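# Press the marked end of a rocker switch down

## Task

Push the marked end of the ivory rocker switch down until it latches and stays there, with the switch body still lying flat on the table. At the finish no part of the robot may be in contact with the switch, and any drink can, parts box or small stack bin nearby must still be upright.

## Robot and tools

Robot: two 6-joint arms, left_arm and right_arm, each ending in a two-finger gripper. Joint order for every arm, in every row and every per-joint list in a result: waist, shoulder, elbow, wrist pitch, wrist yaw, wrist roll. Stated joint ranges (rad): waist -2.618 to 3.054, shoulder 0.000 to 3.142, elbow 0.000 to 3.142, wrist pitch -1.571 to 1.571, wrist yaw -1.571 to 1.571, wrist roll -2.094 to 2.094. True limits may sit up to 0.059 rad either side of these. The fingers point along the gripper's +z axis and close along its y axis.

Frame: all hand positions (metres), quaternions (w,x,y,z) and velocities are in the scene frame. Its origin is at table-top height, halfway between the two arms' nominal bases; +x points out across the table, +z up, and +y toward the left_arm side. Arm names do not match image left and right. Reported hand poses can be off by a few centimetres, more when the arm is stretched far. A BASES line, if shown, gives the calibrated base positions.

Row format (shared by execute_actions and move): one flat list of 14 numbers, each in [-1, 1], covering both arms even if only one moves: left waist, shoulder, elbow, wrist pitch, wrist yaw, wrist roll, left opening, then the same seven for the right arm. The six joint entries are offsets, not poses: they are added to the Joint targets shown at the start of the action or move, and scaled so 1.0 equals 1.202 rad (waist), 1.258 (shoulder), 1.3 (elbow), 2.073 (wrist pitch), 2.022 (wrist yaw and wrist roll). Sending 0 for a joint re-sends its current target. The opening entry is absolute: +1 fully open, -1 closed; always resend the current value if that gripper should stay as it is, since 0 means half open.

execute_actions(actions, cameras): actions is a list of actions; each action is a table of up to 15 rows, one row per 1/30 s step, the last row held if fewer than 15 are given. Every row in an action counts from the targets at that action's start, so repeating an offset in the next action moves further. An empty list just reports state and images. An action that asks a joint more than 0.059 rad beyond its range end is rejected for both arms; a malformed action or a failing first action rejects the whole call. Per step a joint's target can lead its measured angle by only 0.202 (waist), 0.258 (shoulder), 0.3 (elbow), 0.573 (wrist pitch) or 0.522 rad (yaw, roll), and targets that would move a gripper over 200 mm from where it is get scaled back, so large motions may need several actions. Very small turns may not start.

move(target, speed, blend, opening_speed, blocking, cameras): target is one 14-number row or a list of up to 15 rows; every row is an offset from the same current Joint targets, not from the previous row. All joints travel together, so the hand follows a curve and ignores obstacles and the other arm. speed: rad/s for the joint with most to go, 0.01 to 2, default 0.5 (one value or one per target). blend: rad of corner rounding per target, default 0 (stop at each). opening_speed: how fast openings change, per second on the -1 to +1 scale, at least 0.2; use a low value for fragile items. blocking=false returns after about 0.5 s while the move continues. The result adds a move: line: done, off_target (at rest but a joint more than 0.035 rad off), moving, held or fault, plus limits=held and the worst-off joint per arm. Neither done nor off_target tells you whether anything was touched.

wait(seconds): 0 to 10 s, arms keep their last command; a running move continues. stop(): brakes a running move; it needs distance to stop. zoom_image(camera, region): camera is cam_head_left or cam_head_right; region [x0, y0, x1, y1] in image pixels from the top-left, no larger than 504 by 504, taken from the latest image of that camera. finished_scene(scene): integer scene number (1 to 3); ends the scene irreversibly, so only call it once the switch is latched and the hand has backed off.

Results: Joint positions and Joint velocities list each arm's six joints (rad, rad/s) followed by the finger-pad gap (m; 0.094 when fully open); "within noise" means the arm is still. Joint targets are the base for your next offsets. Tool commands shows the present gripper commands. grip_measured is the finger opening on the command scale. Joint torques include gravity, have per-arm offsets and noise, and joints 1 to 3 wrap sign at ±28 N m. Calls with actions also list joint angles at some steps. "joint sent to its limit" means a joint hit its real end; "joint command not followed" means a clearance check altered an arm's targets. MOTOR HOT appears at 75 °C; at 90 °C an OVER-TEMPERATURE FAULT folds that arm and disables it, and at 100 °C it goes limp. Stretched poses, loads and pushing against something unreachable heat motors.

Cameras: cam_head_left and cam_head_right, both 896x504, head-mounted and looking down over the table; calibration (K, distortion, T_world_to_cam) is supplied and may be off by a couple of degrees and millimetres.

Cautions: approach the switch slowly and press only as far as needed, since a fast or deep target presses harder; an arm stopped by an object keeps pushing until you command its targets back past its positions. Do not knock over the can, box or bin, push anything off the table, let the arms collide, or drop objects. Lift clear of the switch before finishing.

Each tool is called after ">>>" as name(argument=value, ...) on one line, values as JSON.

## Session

>>> execute_actions(actions=[])

Scene clock: 0.00 s.
left_arm: end_effector_position=(+0.4252, +0.2846, +0.1121) grip_measured=+1.000 end_effector_quat_wxyz=(+0.604, -0.041, +0.796, +0.012) | right_arm: end_effector_position=(+0.4148, -0.2792, +0.1161) grip_measured=+1.000 end_effector_quat_wxyz=(+0.622, +0.064, +0.779, -0.053)
Joint positions: left_arm=[0.015 1.501 0.327 0.9 -0.072 -0.052 0.094] | right_arm=[-0.001 1.617 0.385 1.006 0.133 0.026 0.094]
Joint velocities: within noise
Joint torques (N m): no reading
Heat: left arm: 24 °C; right arm: 28 °C.
Joint targets: left_arm=[0.015 1.492 0.336 0.910 -0.072 -0.052] | right_arm=[-0.001 1.609 0.392 1.009 0.134 0.026]
Tool commands: left_gripper/opening=+1.0 right_gripper/opening=+1.0

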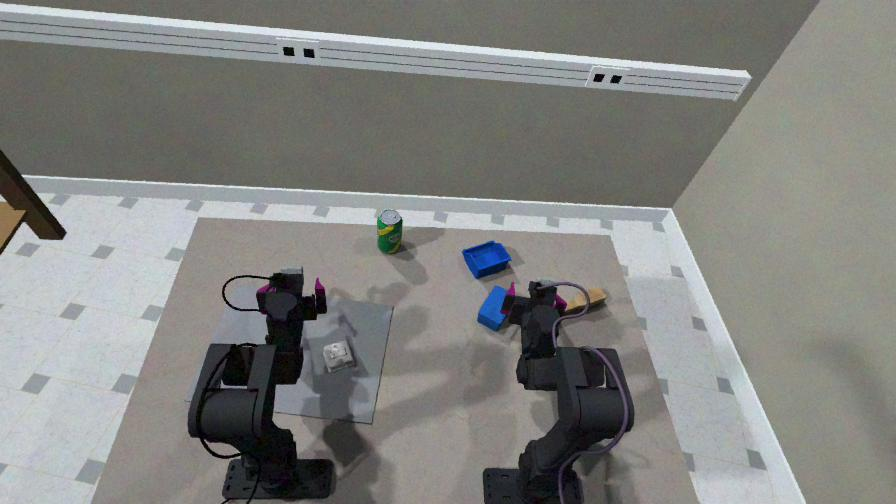

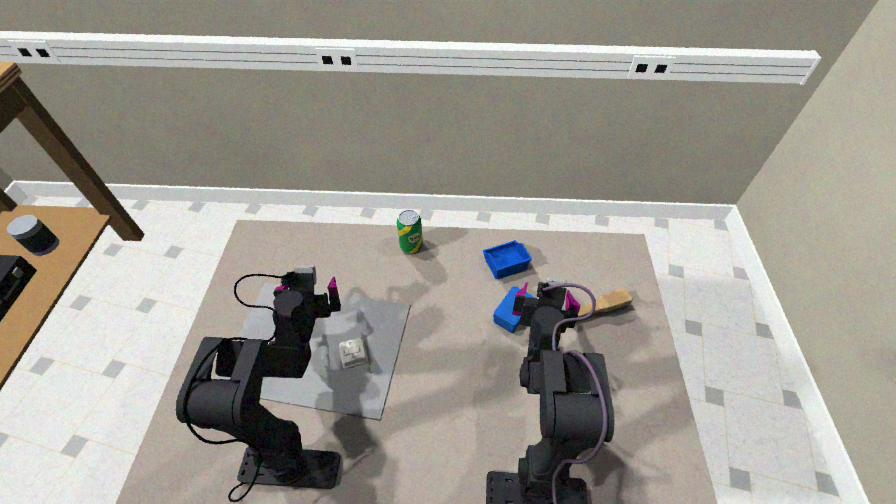

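>>> zoom_image(camera="cam_head_left", region=[313, 330, 363, 380])

>>> zoom_image(camera="cam_head_right", region=[327, 327, 377, 377])

Scaled by 10.080 from the camera's 896x504 image, which has a finer 1280x720 frame.

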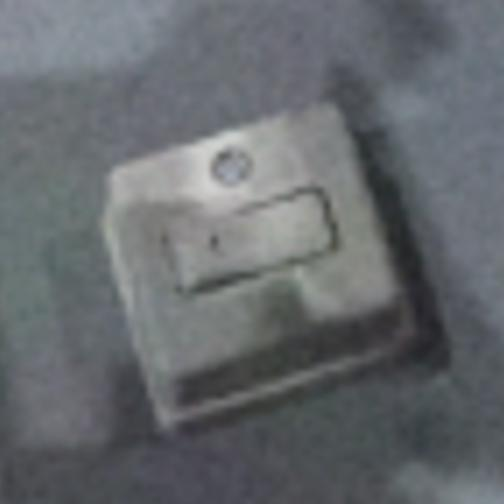

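Scaled by 10.080 from the camera's 896x504 image, which has a finer 1280x720 frame.

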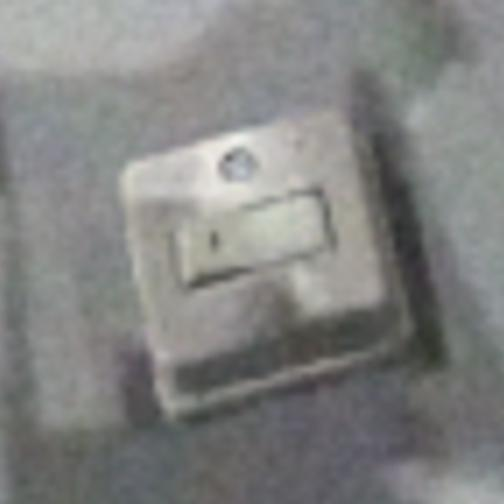

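>>> move(target=[[0.0386,-0.2321,0.4868,-0.8933,0.2977,0.0257,-1, 0,0,0,0,0,0,1],[0.0386,0.0785,0.4868,-0.8933,0.2977,0.0257,-1, 0,0,0,0,0,0,1]], speed=[0.9,0.3], blend=0.1, opening_speed=1.5)

>>> zoom_image(camera="cam_head_left", region=[308, 324, 368, 384])

>>> zoom_image(camera="cam_head_right", region=[322, 320, 382, 380])

Scene clock: 17.43 s.
left_arm: end_effector_position=(+0.2917, +0.1953, +0.0589) grip_measured=-0.995 end_effector_quat_wxyz=(+0.000, -0.026, +0.967, -0.252) | right_arm: end_effector_position=(+0.4148, -0.2792, +0.1161) grip_measured=+1.000 end_effector_quat_wxyz=(+0.622, +0.064, +0.779, -0.053)
Joint positions: left_arm=[0.055 1.581 0.942 -0.937 0.51 -0.015 0] | right_arm=[-0.001 1.617 0.385 1.006 0.133 0.026 0.094]
Joint velocities: within noise
Joint torques (N m): left_arm=[0.49 -4.48 8.98 0.51 0.54 0.11] | right_arm=[-0.01 -5.26 5.93 2.1 0.01 -0.03]
Heat: left arm: 26 °C; right arm: 30 °C.
Joint targets: left_arm=[0.061 1.591 0.968 -0.942 0.530 0.000] | right_arm=[-0.001 1.609 0.392 1.009 0.134 0.026]
move: done

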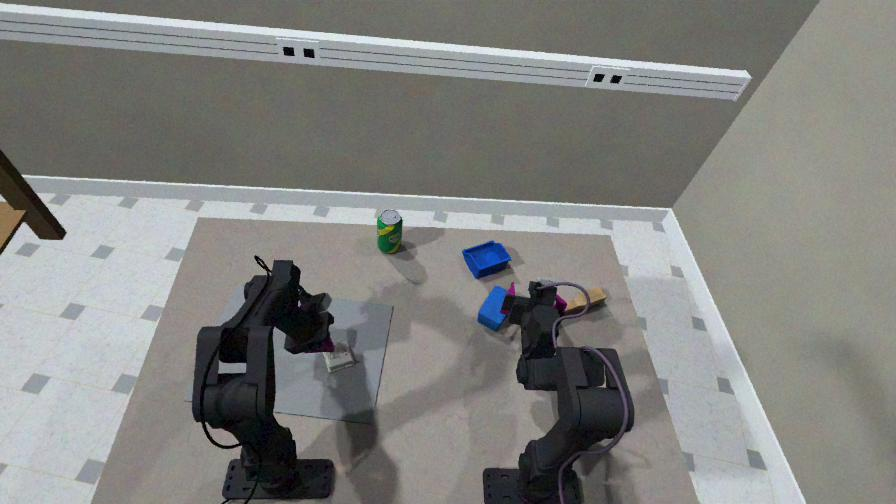

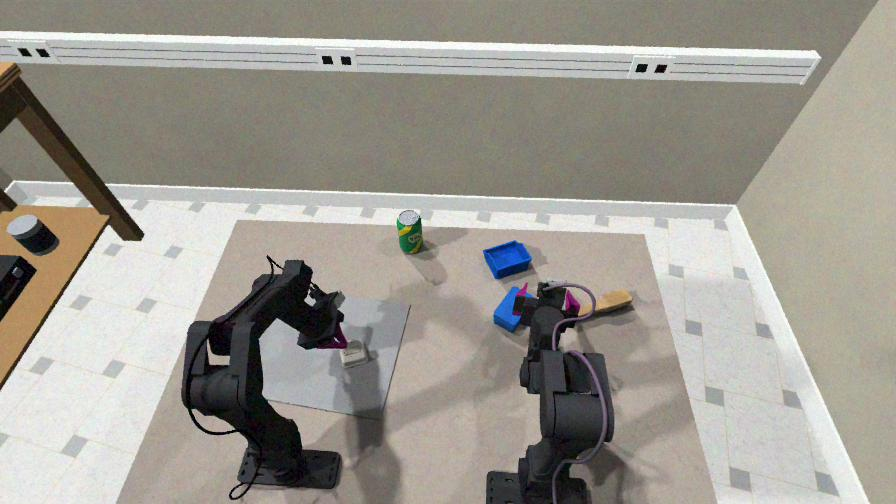

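Scaled by 8.400 from the camera's 896x504 image, which has a finer 1280x720 frame.

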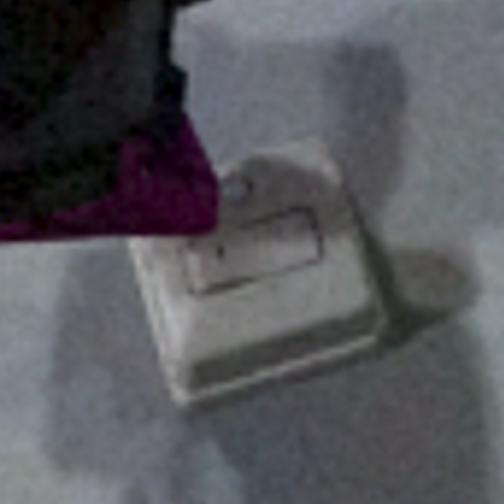

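Scaled by 8.400 from the camera's 896x504 image, which has a finer 1280x720 frame.

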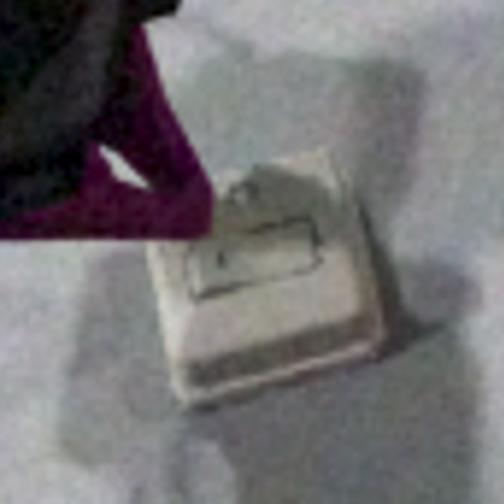

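>>> move(target=[[0,0.0361,-0.0757,0.0622,0,0,-1, 0,0,0,0,0,0,1],[0,-0.0843,-0.0757,0.0622,0,0,-1, 0,0,0,0,0,0,1],[0.3,-0.35,-0.0757,0.0622,0,0,-1, 0,0,0,0,0,0,1]], speed=[0.07,0.2,0.7], blend=[0,0.03,0])

>>> zoom_image(camera="cam_head_left", region=[313, 330, 363, 380])

>>> zoom_image(camera="cam_head_right", region=[327, 327, 377, 377])

Scene clock: 31.80 s.
left_arm: end_effector_position=(+0.3149, +0.2940, +0.1473) grip_measured=-0.995 end_effector_quat_wxyz=(+0.264, -0.136, +0.932, -0.207) | right_arm: end_effector_position=(+0.4148, -0.2792, +0.1161) grip_measured=+1.000 end_effector_quat_wxyz=(+0.622, +0.064, +0.779, -0.053)
Joint positions: left_arm=[0.417 1.164 0.874 -0.822 0.526 -0.015 0] | right_arm=[-0.001 1.617 0.385 1.006 0.133 0.026 0.094]
Joint velocities: within noise
Joint torques (N m): left_arm=[0.44 -3.78 7.01 1.43 0.37 0.11] | right_arm=[0.01 -5.27 5.93 2.11 0.02 -0.02]
Heat: left arm: 26 °C; right arm: 31 °C.
Joint targets: left_arm=[0.422 1.151 0.870 -0.813 0.530 0.000] | right_arm=[-0.001 1.609 0.392 1.009 0.134 0.026]
move: done

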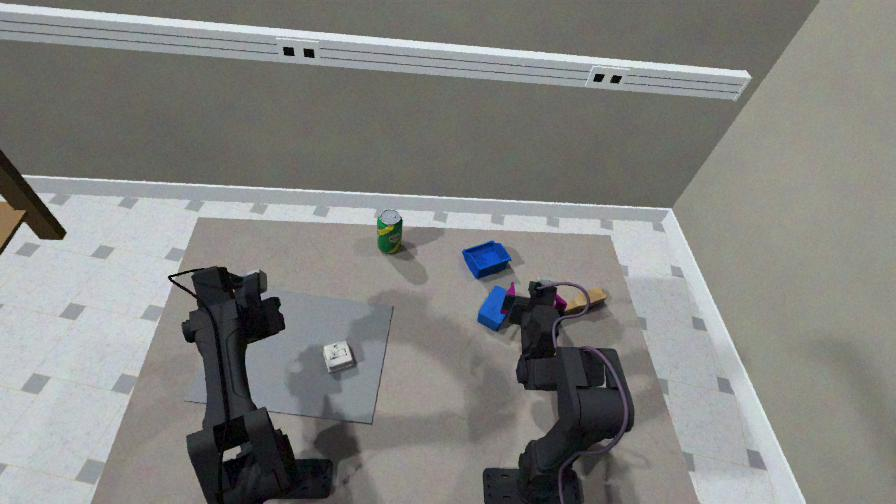

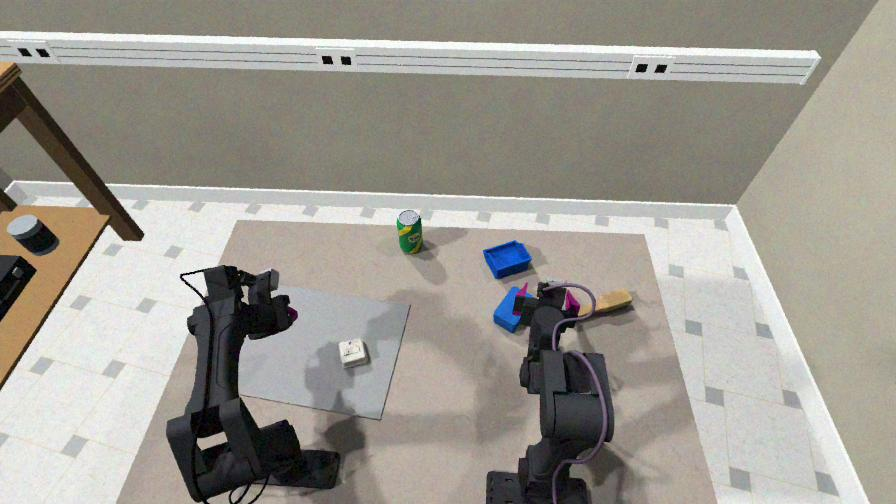

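Scaled by 10.080 from the camera's 896x504 image, which has a finer 1280x720 frame.

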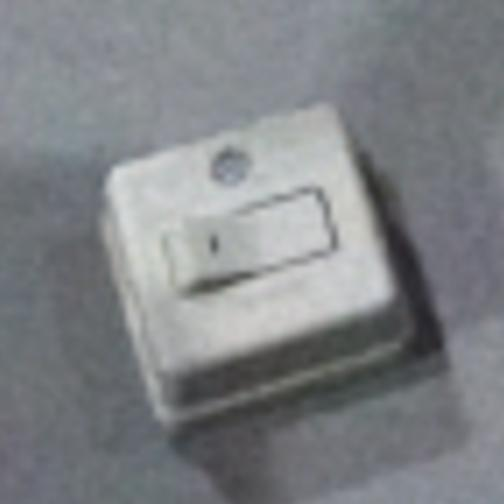

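Scaled by 10.080 from the camera's 896x504 image, which has a finer 1280x720 frame.

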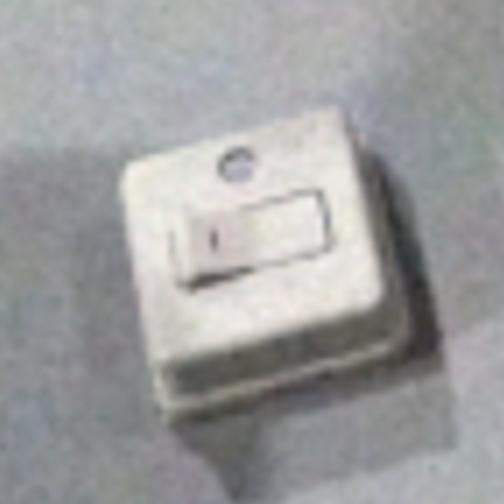

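>>> move(target=[[-0.2879,0.039,0.0469,-0.0507,0,0,-1, 0,0,0,0,0,0,1],[-0.2879,0.337,0.0469,-0.0507,0,0,-1, 0,0,0,0,0,0,1]], speed=[0.6,0.3], blend=0.1)

>>> zoom_image(camera="cam_head_left", region=[313, 330, 363, 380])

>>> zoom_image(camera="cam_head_right", region=[327, 327, 377, 377])

Scene clock: 46.47 s.
left_arm: end_effector_position=(+0.2881, +0.1999, +0.0552) grip_measured=-0.995 end_effector_quat_wxyz=(+0.005, -0.038, +0.965, -0.258) | right_arm: end_effector_position=(+0.4148, -0.2792, +0.1161) grip_measured=+1.000 end_effector_quat_wxyz=(+0.622, +0.064, +0.779, -0.053)
Joint positions: left_arm=[0.081 1.565 0.906 -0.914 0.523 -0.015 0] | right_arm=[-0.001 1.617 0.385 1.006 0.133 0.026 0.094]
Joint velocities: within noise
Joint torques (N m): left_arm=[-0.42 -4.33 8.76 0.48 0.43 0.12] | right_arm=[0.01 -5.26 5.91 2.1 0.02 -0.03]
Heat: left arm: 25 °C; right arm: 32 °C.
Joint targets: left_arm=[0.076 1.575 0.931 -0.918 0.530 -0.001] | right_arm=[-0.001 1.609 0.392 1.009 0.134 0.026]
move: done

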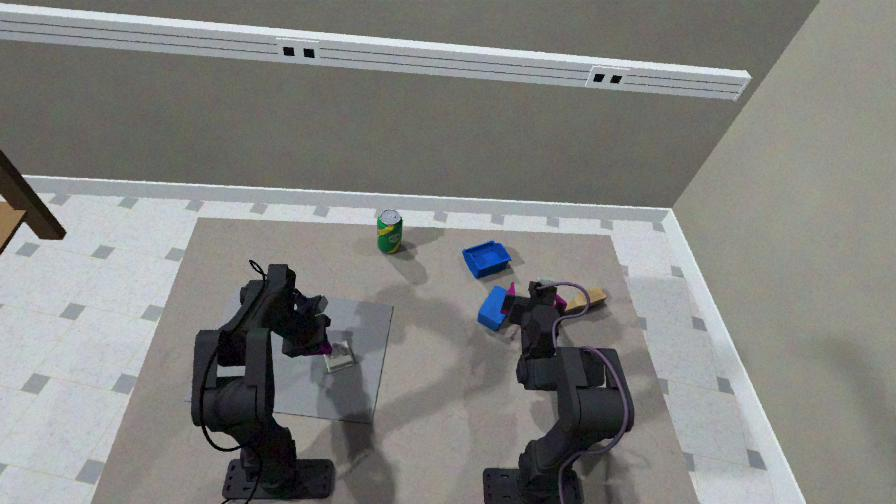

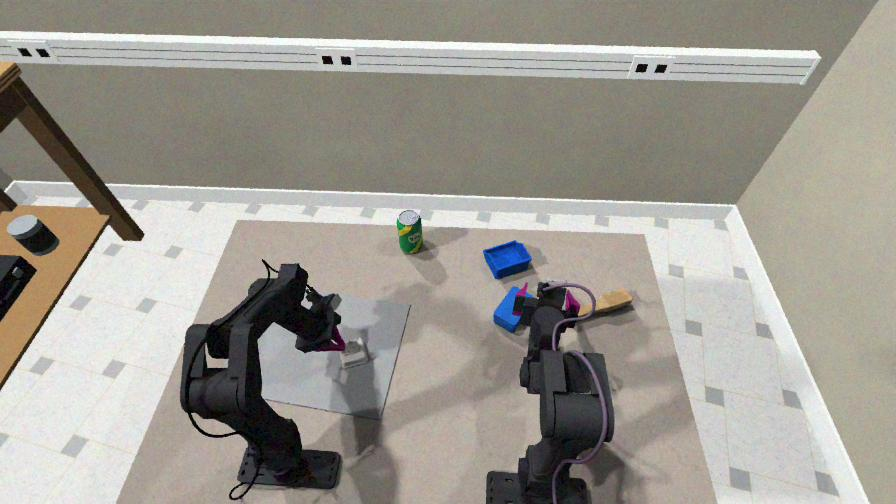

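Scaled by 10.080 from the camera's 896x504 image, which has a finer 1280x720 frame.

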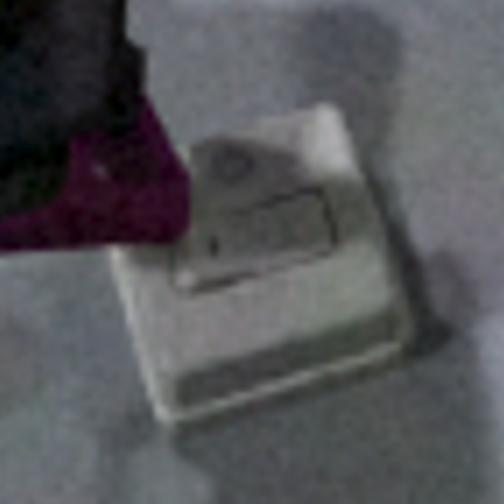

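Scaled by 10.080 from the camera's 896x504 image, which has a finer 1280x720 frame.

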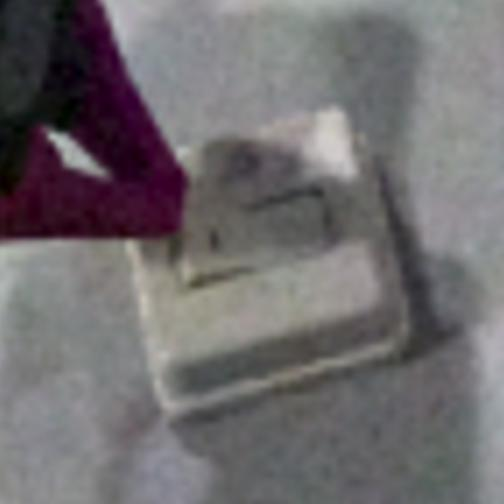

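>>> move(target=[[-0.0365,0.0065,0.0059,0,0,0,-1, 0,0,0,0,0,0,1],[-0.0365,0.0372,-0.0617,0.0528,0,0,-1, 0,0,0,0,0,0,1]], speed=[0.12,0.07])

>>> zoom_image(camera="cam_head_left", region=[313, 330, 363, 380])

>>> zoom_image(camera="cam_head_right", region=[327, 327, 377, 377])

Scene clock: 65.57 s.
left_arm: end_effector_position=(+0.2871, +0.1857, +0.0404) grip_measured=-0.995 end_effector_quat_wxyz=(+0.004, -0.016, +0.963, -0.268) | right_arm: end_effector_position=(+0.4148, -0.2792, +0.1161) grip_measured=+1.000 end_effector_quat_wxyz=(+0.622, +0.064, +0.779, -0.053)
Joint positions: left_arm=[0.037 1.598 0.865 -0.832 0.542 -0.015 0] | right_arm=[-0.001 1.617 0.385 1.006 0.133 0.026 0.094]
Joint velocities: within noise
Joint torques (N m): left_arm=[-0.54 -3.49 4.92 0.79 0.18 0.14] | right_arm=[0.01 -5.26 5.94 2.1 0.02 -0.03]
Heat: left arm: 27 °C; right arm: 33 °C.
Joint targets: left_arm=[0.032 1.621 0.851 -0.808 0.530 -0.001] | right_arm=[-0.001 1.609 0.392 1.009 0.134 0.026]
move: done

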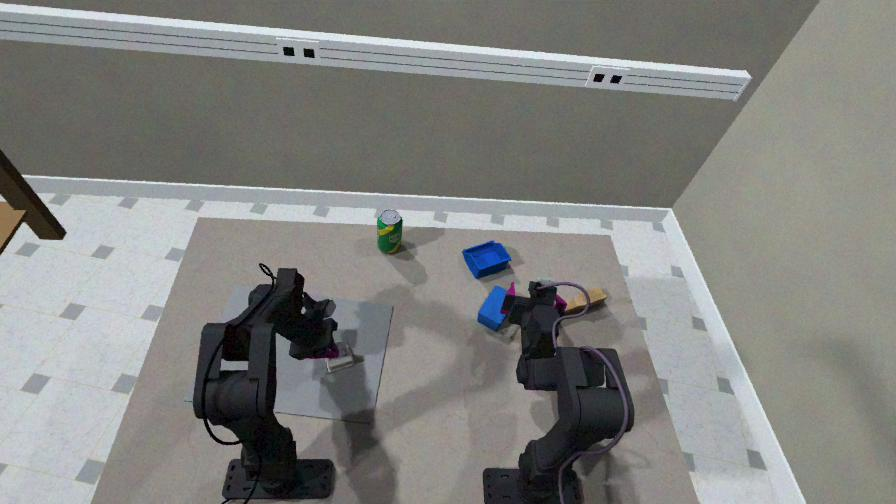

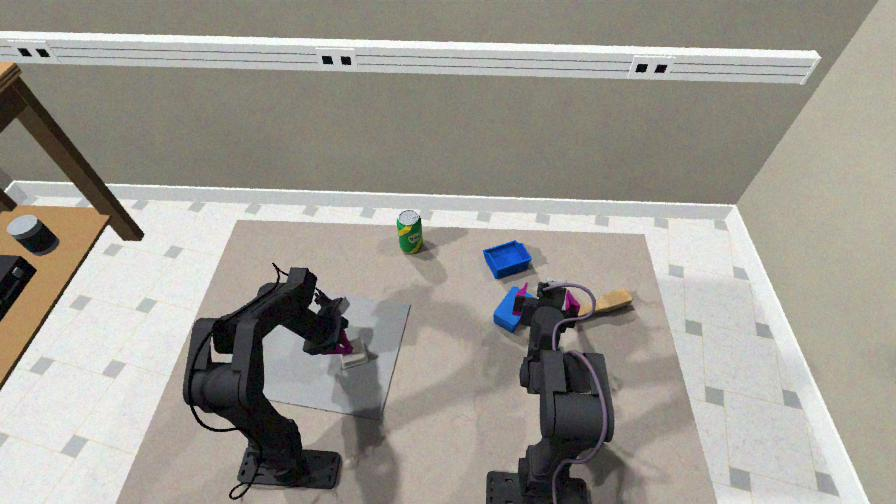

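Scaled by 10.080 from the camera's 896x504 image, which has a finer 1280x720 frame.

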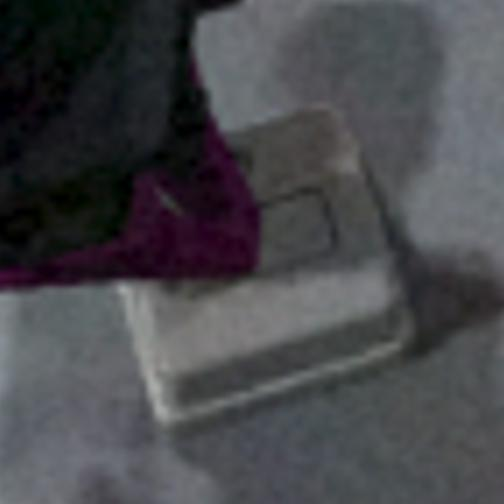

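Scaled by 10.080 from the camera's 896x504 image, which has a finer 1280x720 frame.

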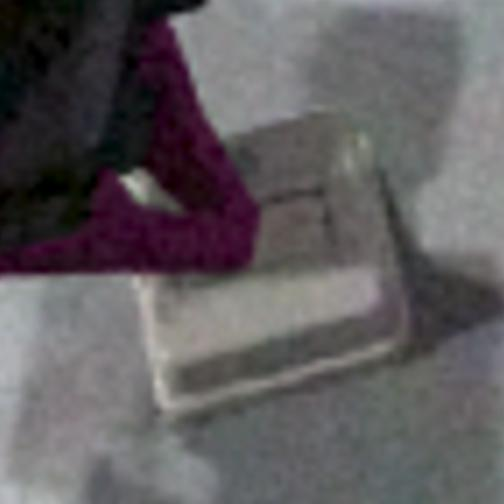

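>>> move(target=[[0,-0.0723,0,0,0,0,-1, 0,0,0,0,0,0,1],[0.02,-0.0723,0,0,0,0,-1, 0,0,0,0,0,0,1],[0.02,0.0008,-0.0185,0.0125,0,0,-1, 0,0,0,0,0,0,1]], speed=[0.15,0.1,0.08])

>>> zoom_image(camera="cam_head_left", region=[313, 330, 363, 380])

>>> zoom_image(camera="cam_head_right", region=[327, 327, 377, 377])

Scene clock: 75.33 s.
left_arm: end_effector_position=(+0.2897, +0.1853, +0.0392) grip_measured=-0.995 end_effector_quat_wxyz=(+0.015, -0.019, +0.960, -0.280) | right_arm: end_effector_position=(+0.4148, -0.2792, +0.1161) grip_measured=+1.000 end_effector_quat_wxyz=(+0.622, +0.064, +0.779, -0.053)
Joint positions: left_arm=[0.05 1.594 0.845 -0.796 0.568 -0.015 0] | right_arm=[-0.001 1.617 0.385 1.006 0.133 0.026 0.094]
Joint velocities: within noise
Joint torques (N m): left_arm=[0.43 -3.02 4.41 0.72 -0.06 0.13] | right_arm=[0.01 -5.26 5.93 2.1 0.02 -0.03]
Heat: left arm: 26 °C; right arm: 33 °C.
Joint targets: left_arm=[0.056 1.622 0.827 -0.783 0.530 -0.001] | right_arm=[-0.001 1.609 0.392 1.009 0.134 0.026]
move: off_target (left_arm); left_arm: the wrist yaw is farthest, 0.038 rad from its target

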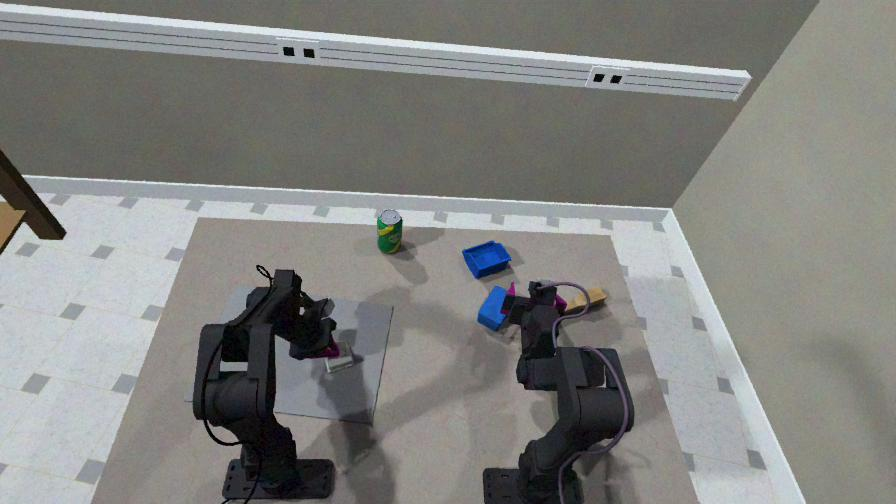

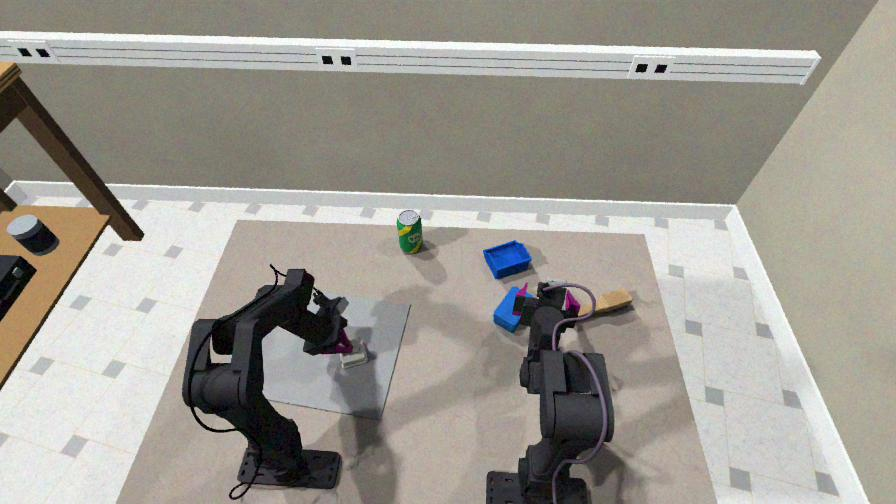

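Scaled by 10.080 from the camera's 896x504 image, which has a finer 1280x720 frame.

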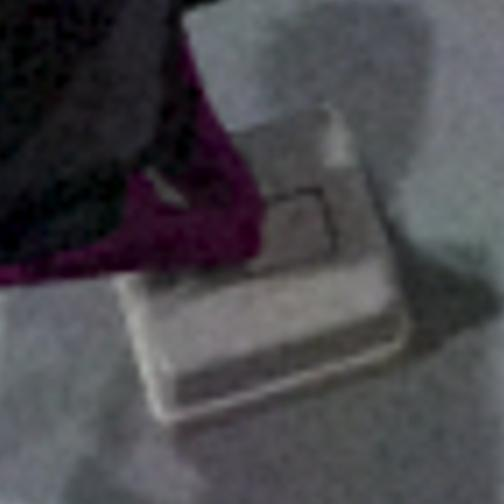

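Scaled by 10.080 from the camera's 896x504 image, which has a finer 1280x720 frame.

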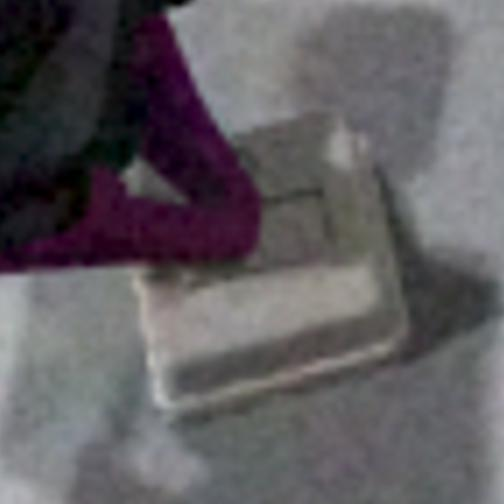

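>>> move(target=[[0,-0.1367,0,0,0,0,-1, 0,0,0,0,0,0,1],[-0.2987,-0.3355,0.1919,-0.1257,-0.2695,-0.3284,-1, 0,0,0,0,0,0,1],[-0.2987,-0.0186,0.1919,-0.1257,-0.2695,-0.3284,-1, 0,0,0,0,0,0,1]], speed=[0.2,0.6,0.3], blend=[0.03,0.1,0])

>>> zoom_image(camera="cam_head_left", region=[308, 324, 368, 384])

>>> zoom_image(camera="cam_head_right", region=[322, 320, 382, 380])

Scene clock: 101.27 s.
left_arm: end_effector_position=(+0.2866, +0.1910, +0.0600) grip_measured=-0.996 end_effector_quat_wxyz=(-0.002, -0.168, +0.986, +0.002) | right_arm: end_effector_position=(+0.4148, -0.2792, +0.1161) grip_measured=+1.000 end_effector_quat_wxyz=(+0.622, +0.064, +0.779, -0.053)
Joint positions: left_arm=[-0.297 1.59 1.051 -1.038 -0.001 -0.653 0] | right_arm=[-0.001 1.617 0.385 1.006 0.133 0.026 0.094]
Joint velocities: within noise
Joint torques (N m): left_arm=[-0.5 -4.81 8.95 0.47 -0.17 -0.12] | right_arm=[0.01 -5.26 5.93 2.1 0.02 -0.02]
Heat: left arm: 26 °C; right arm: 34 °C.
Joint targets: left_arm=[-0.303 1.599 1.076 -1.043 -0.015 -0.664] | right_arm=[-0.001 1.609 0.392 1.009 0.134 0.026]
move: done

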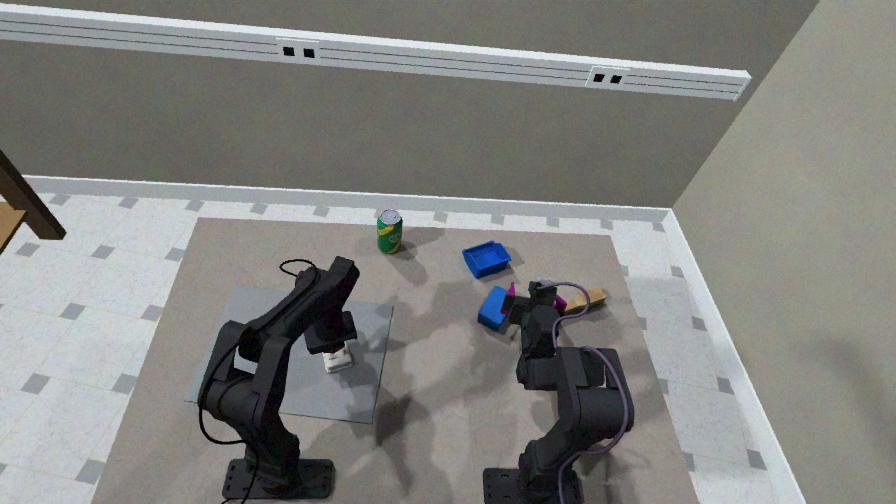

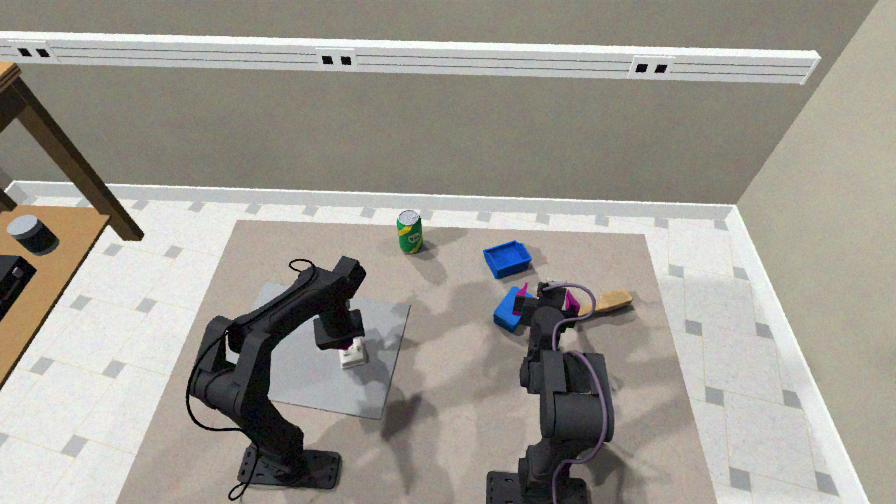

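Scaled by 8.400 from the camera's 896x504 image, which has a finer 1280x720 frame.

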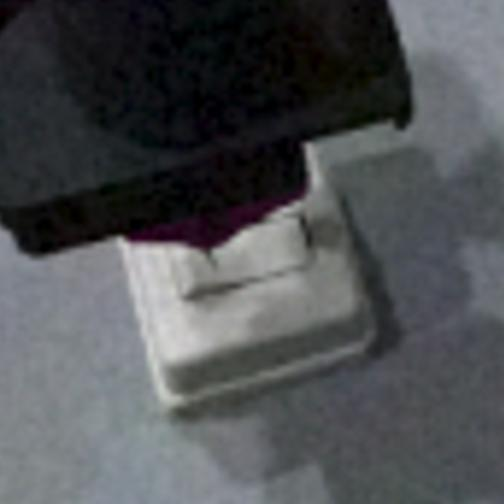

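Scaled by 8.400 from the camera's 896x504 image, which has a finer 1280x720 frame.

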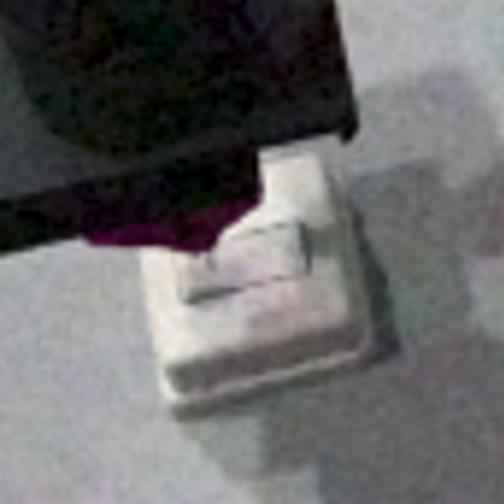

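>>> move(target=[0,0.0332,-0.0903,0.0681,0,0,-1, 0,0,0,0,0,0,1], speed=0.07)

>>> zoom_image(camera="cam_head_left", region=[308, 324, 368, 384])

>>> zoom_image(camera="cam_head_right", region=[322, 320, 382, 380])

Scene clock: 108.50 s.
left_arm: end_effector_position=(+0.2866, +0.1916, +0.0367) grip_measured=-0.996 end_effector_quat_wxyz=(+0.000, -0.168, +0.986, +0.002) | right_arm: end_effector_position=(+0.4148, -0.2792, +0.1161) grip_measured=+1.000 end_effector_quat_wxyz=(+0.622, +0.064, +0.779, -0.053)
Joint positions: left_arm=[-0.297 1.617 0.981 -0.937 -0.004 -0.654 0] | right_arm=[-0.001 1.617 0.385 1.006 0.133 0.026 0.094]
Joint velocities: within noise
Joint torques (N m): left_arm=[-0.47 -3.77 4.26 0.87 -0.12 -0.14] | right_arm=[0.01 -5.26 5.93 2.1 0.01 -0.02]
Heat: left arm: 26 °C; right arm: 35 °C.
Joint targets: left_arm=[-0.303 1.641 0.959 -0.902 -0.015 -0.665] | right_arm=[-0.001 1.609 0.392 1.009 0.134 0.026]
move: done

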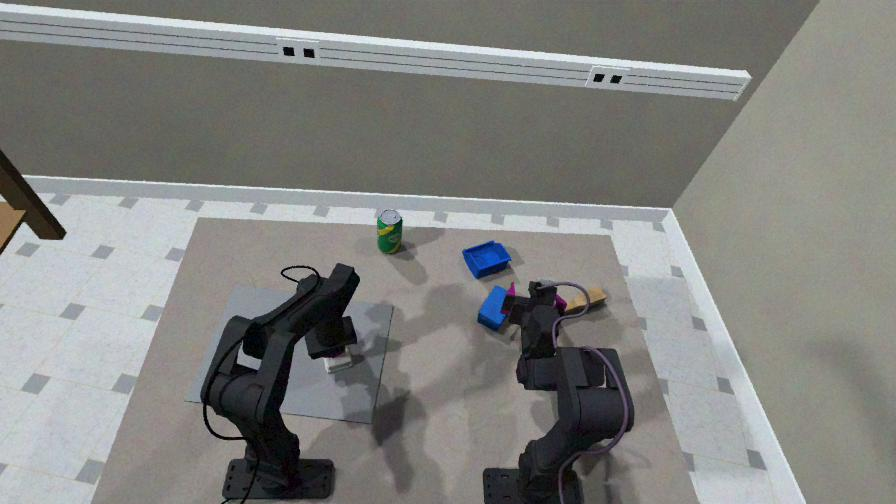

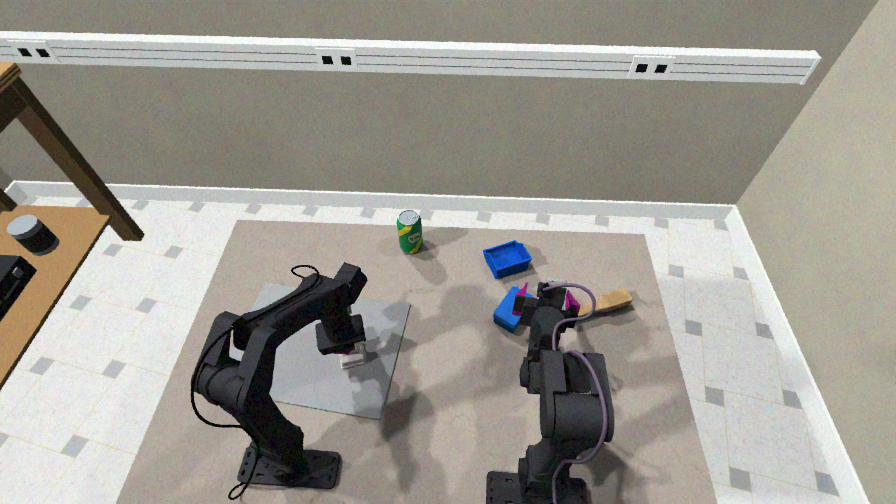

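Scaled by 8.400 from the camera's 896x504 image, which has a finer 1280x720 frame.

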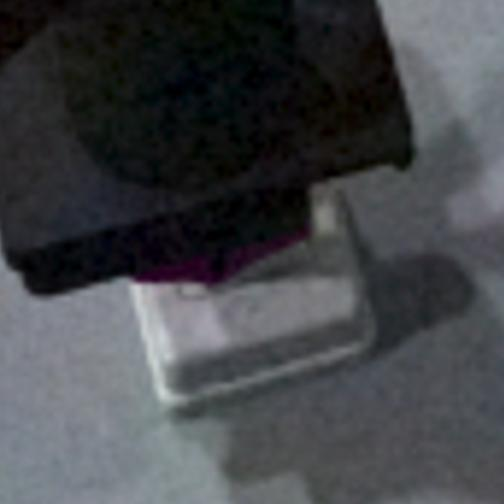

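Scaled by 8.400 from the camera's 896x504 image, which has a finer 1280x720 frame.

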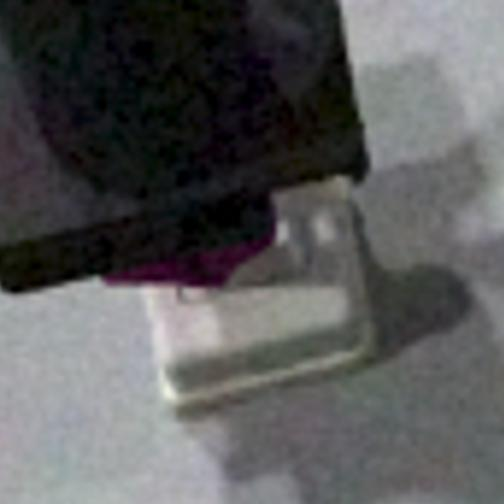

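>>> move(target=[[0,-0.1264,0,0,0,0,-1, 0,0,0,0,0,0,1],[0.46,-0.39,0,0,0,0,-1, 0,0,0,0,0,0,1]], speed=[0.2,0.7], blend=[0.03,0])

>>> zoom_image(camera="cam_head_left", region=[313, 330, 363, 380])

>>> zoom_image(camera="cam_head_right", region=[327, 327, 377, 377])

Scene clock: 113.00 s.
left_arm: end_effector_position=(+0.3046, +0.3368, +0.1474) grip_measured=-0.996 end_effector_quat_wxyz=(+0.221, -0.417, +0.880, -0.044) | right_arm: end_effector_position=(+0.4148, -0.2792, +0.1161) grip_measured=+1.000 end_effector_quat_wxyz=(+0.622, +0.064, +0.779, -0.053)
Joint positions: left_arm=[0.245 1.167 0.963 -0.912 -0.008 -0.655 0] | right_arm=[-0.001 1.617 0.385 1.006 0.133 0.026 0.094]
Joint velocities: within noise
Joint torques (N m): left_arm=[0.31 -4.05 7.21 1.47 -0.05 -0.13] | right_arm=[-0.01 -5.26 5.93 2.1 0.02 -0.02]
Heat: left arm: 26 °C; right arm: 35 °C.
Joint targets: left_arm=[0.250 1.150 0.959 -0.902 -0.015 -0.664] | right_arm=[-0.001 1.609 0.392 1.009 0.134 0.026]
move: done

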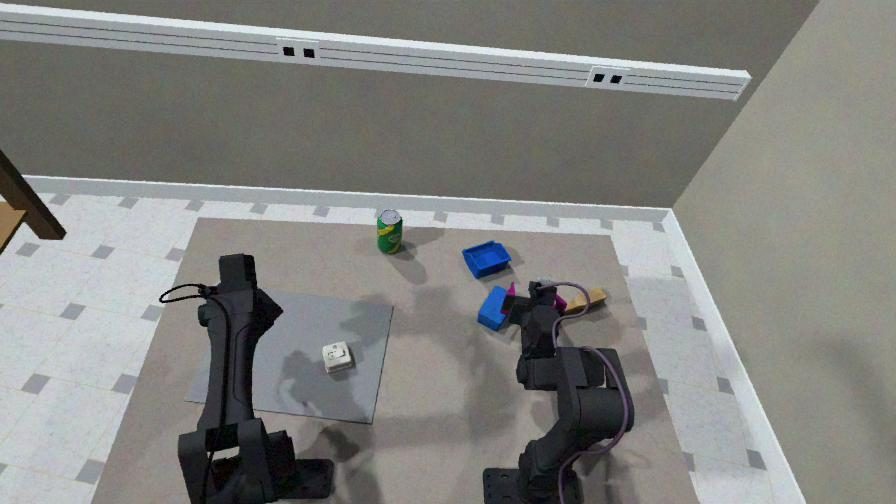

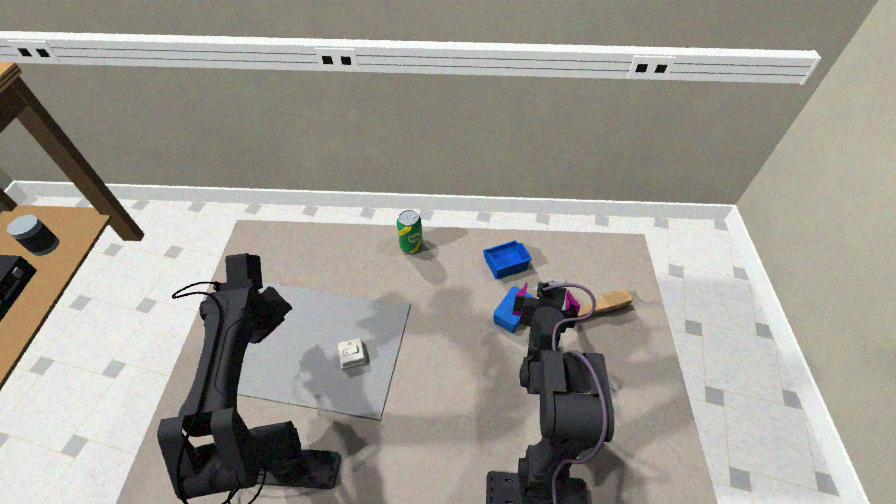

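Scaled by 10.080 from the camera's 896x504 image, which has a finer 1280x720 frame.

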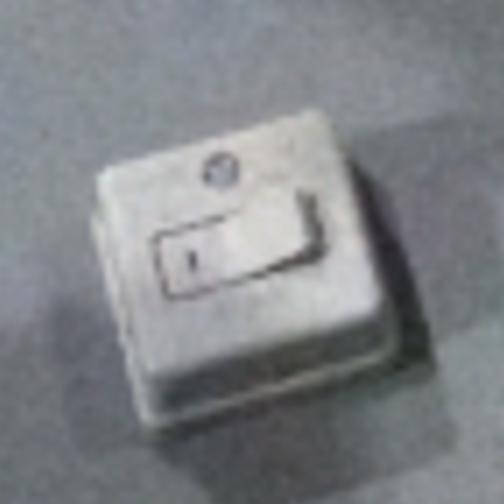

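Scaled by 10.080 from the camera's 896x504 image, which has a finer 1280x720 frame.

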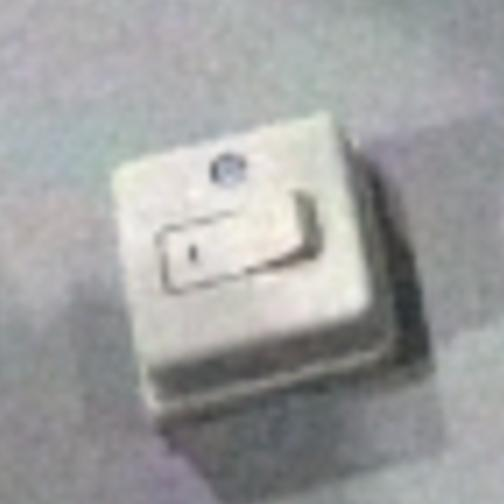

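The marked end is now flush and the opposite end is raised. The switch lies flat and nothing is touching it.

>>> finished_scene(scene=3, done=true)

The scene is finished: the task was done.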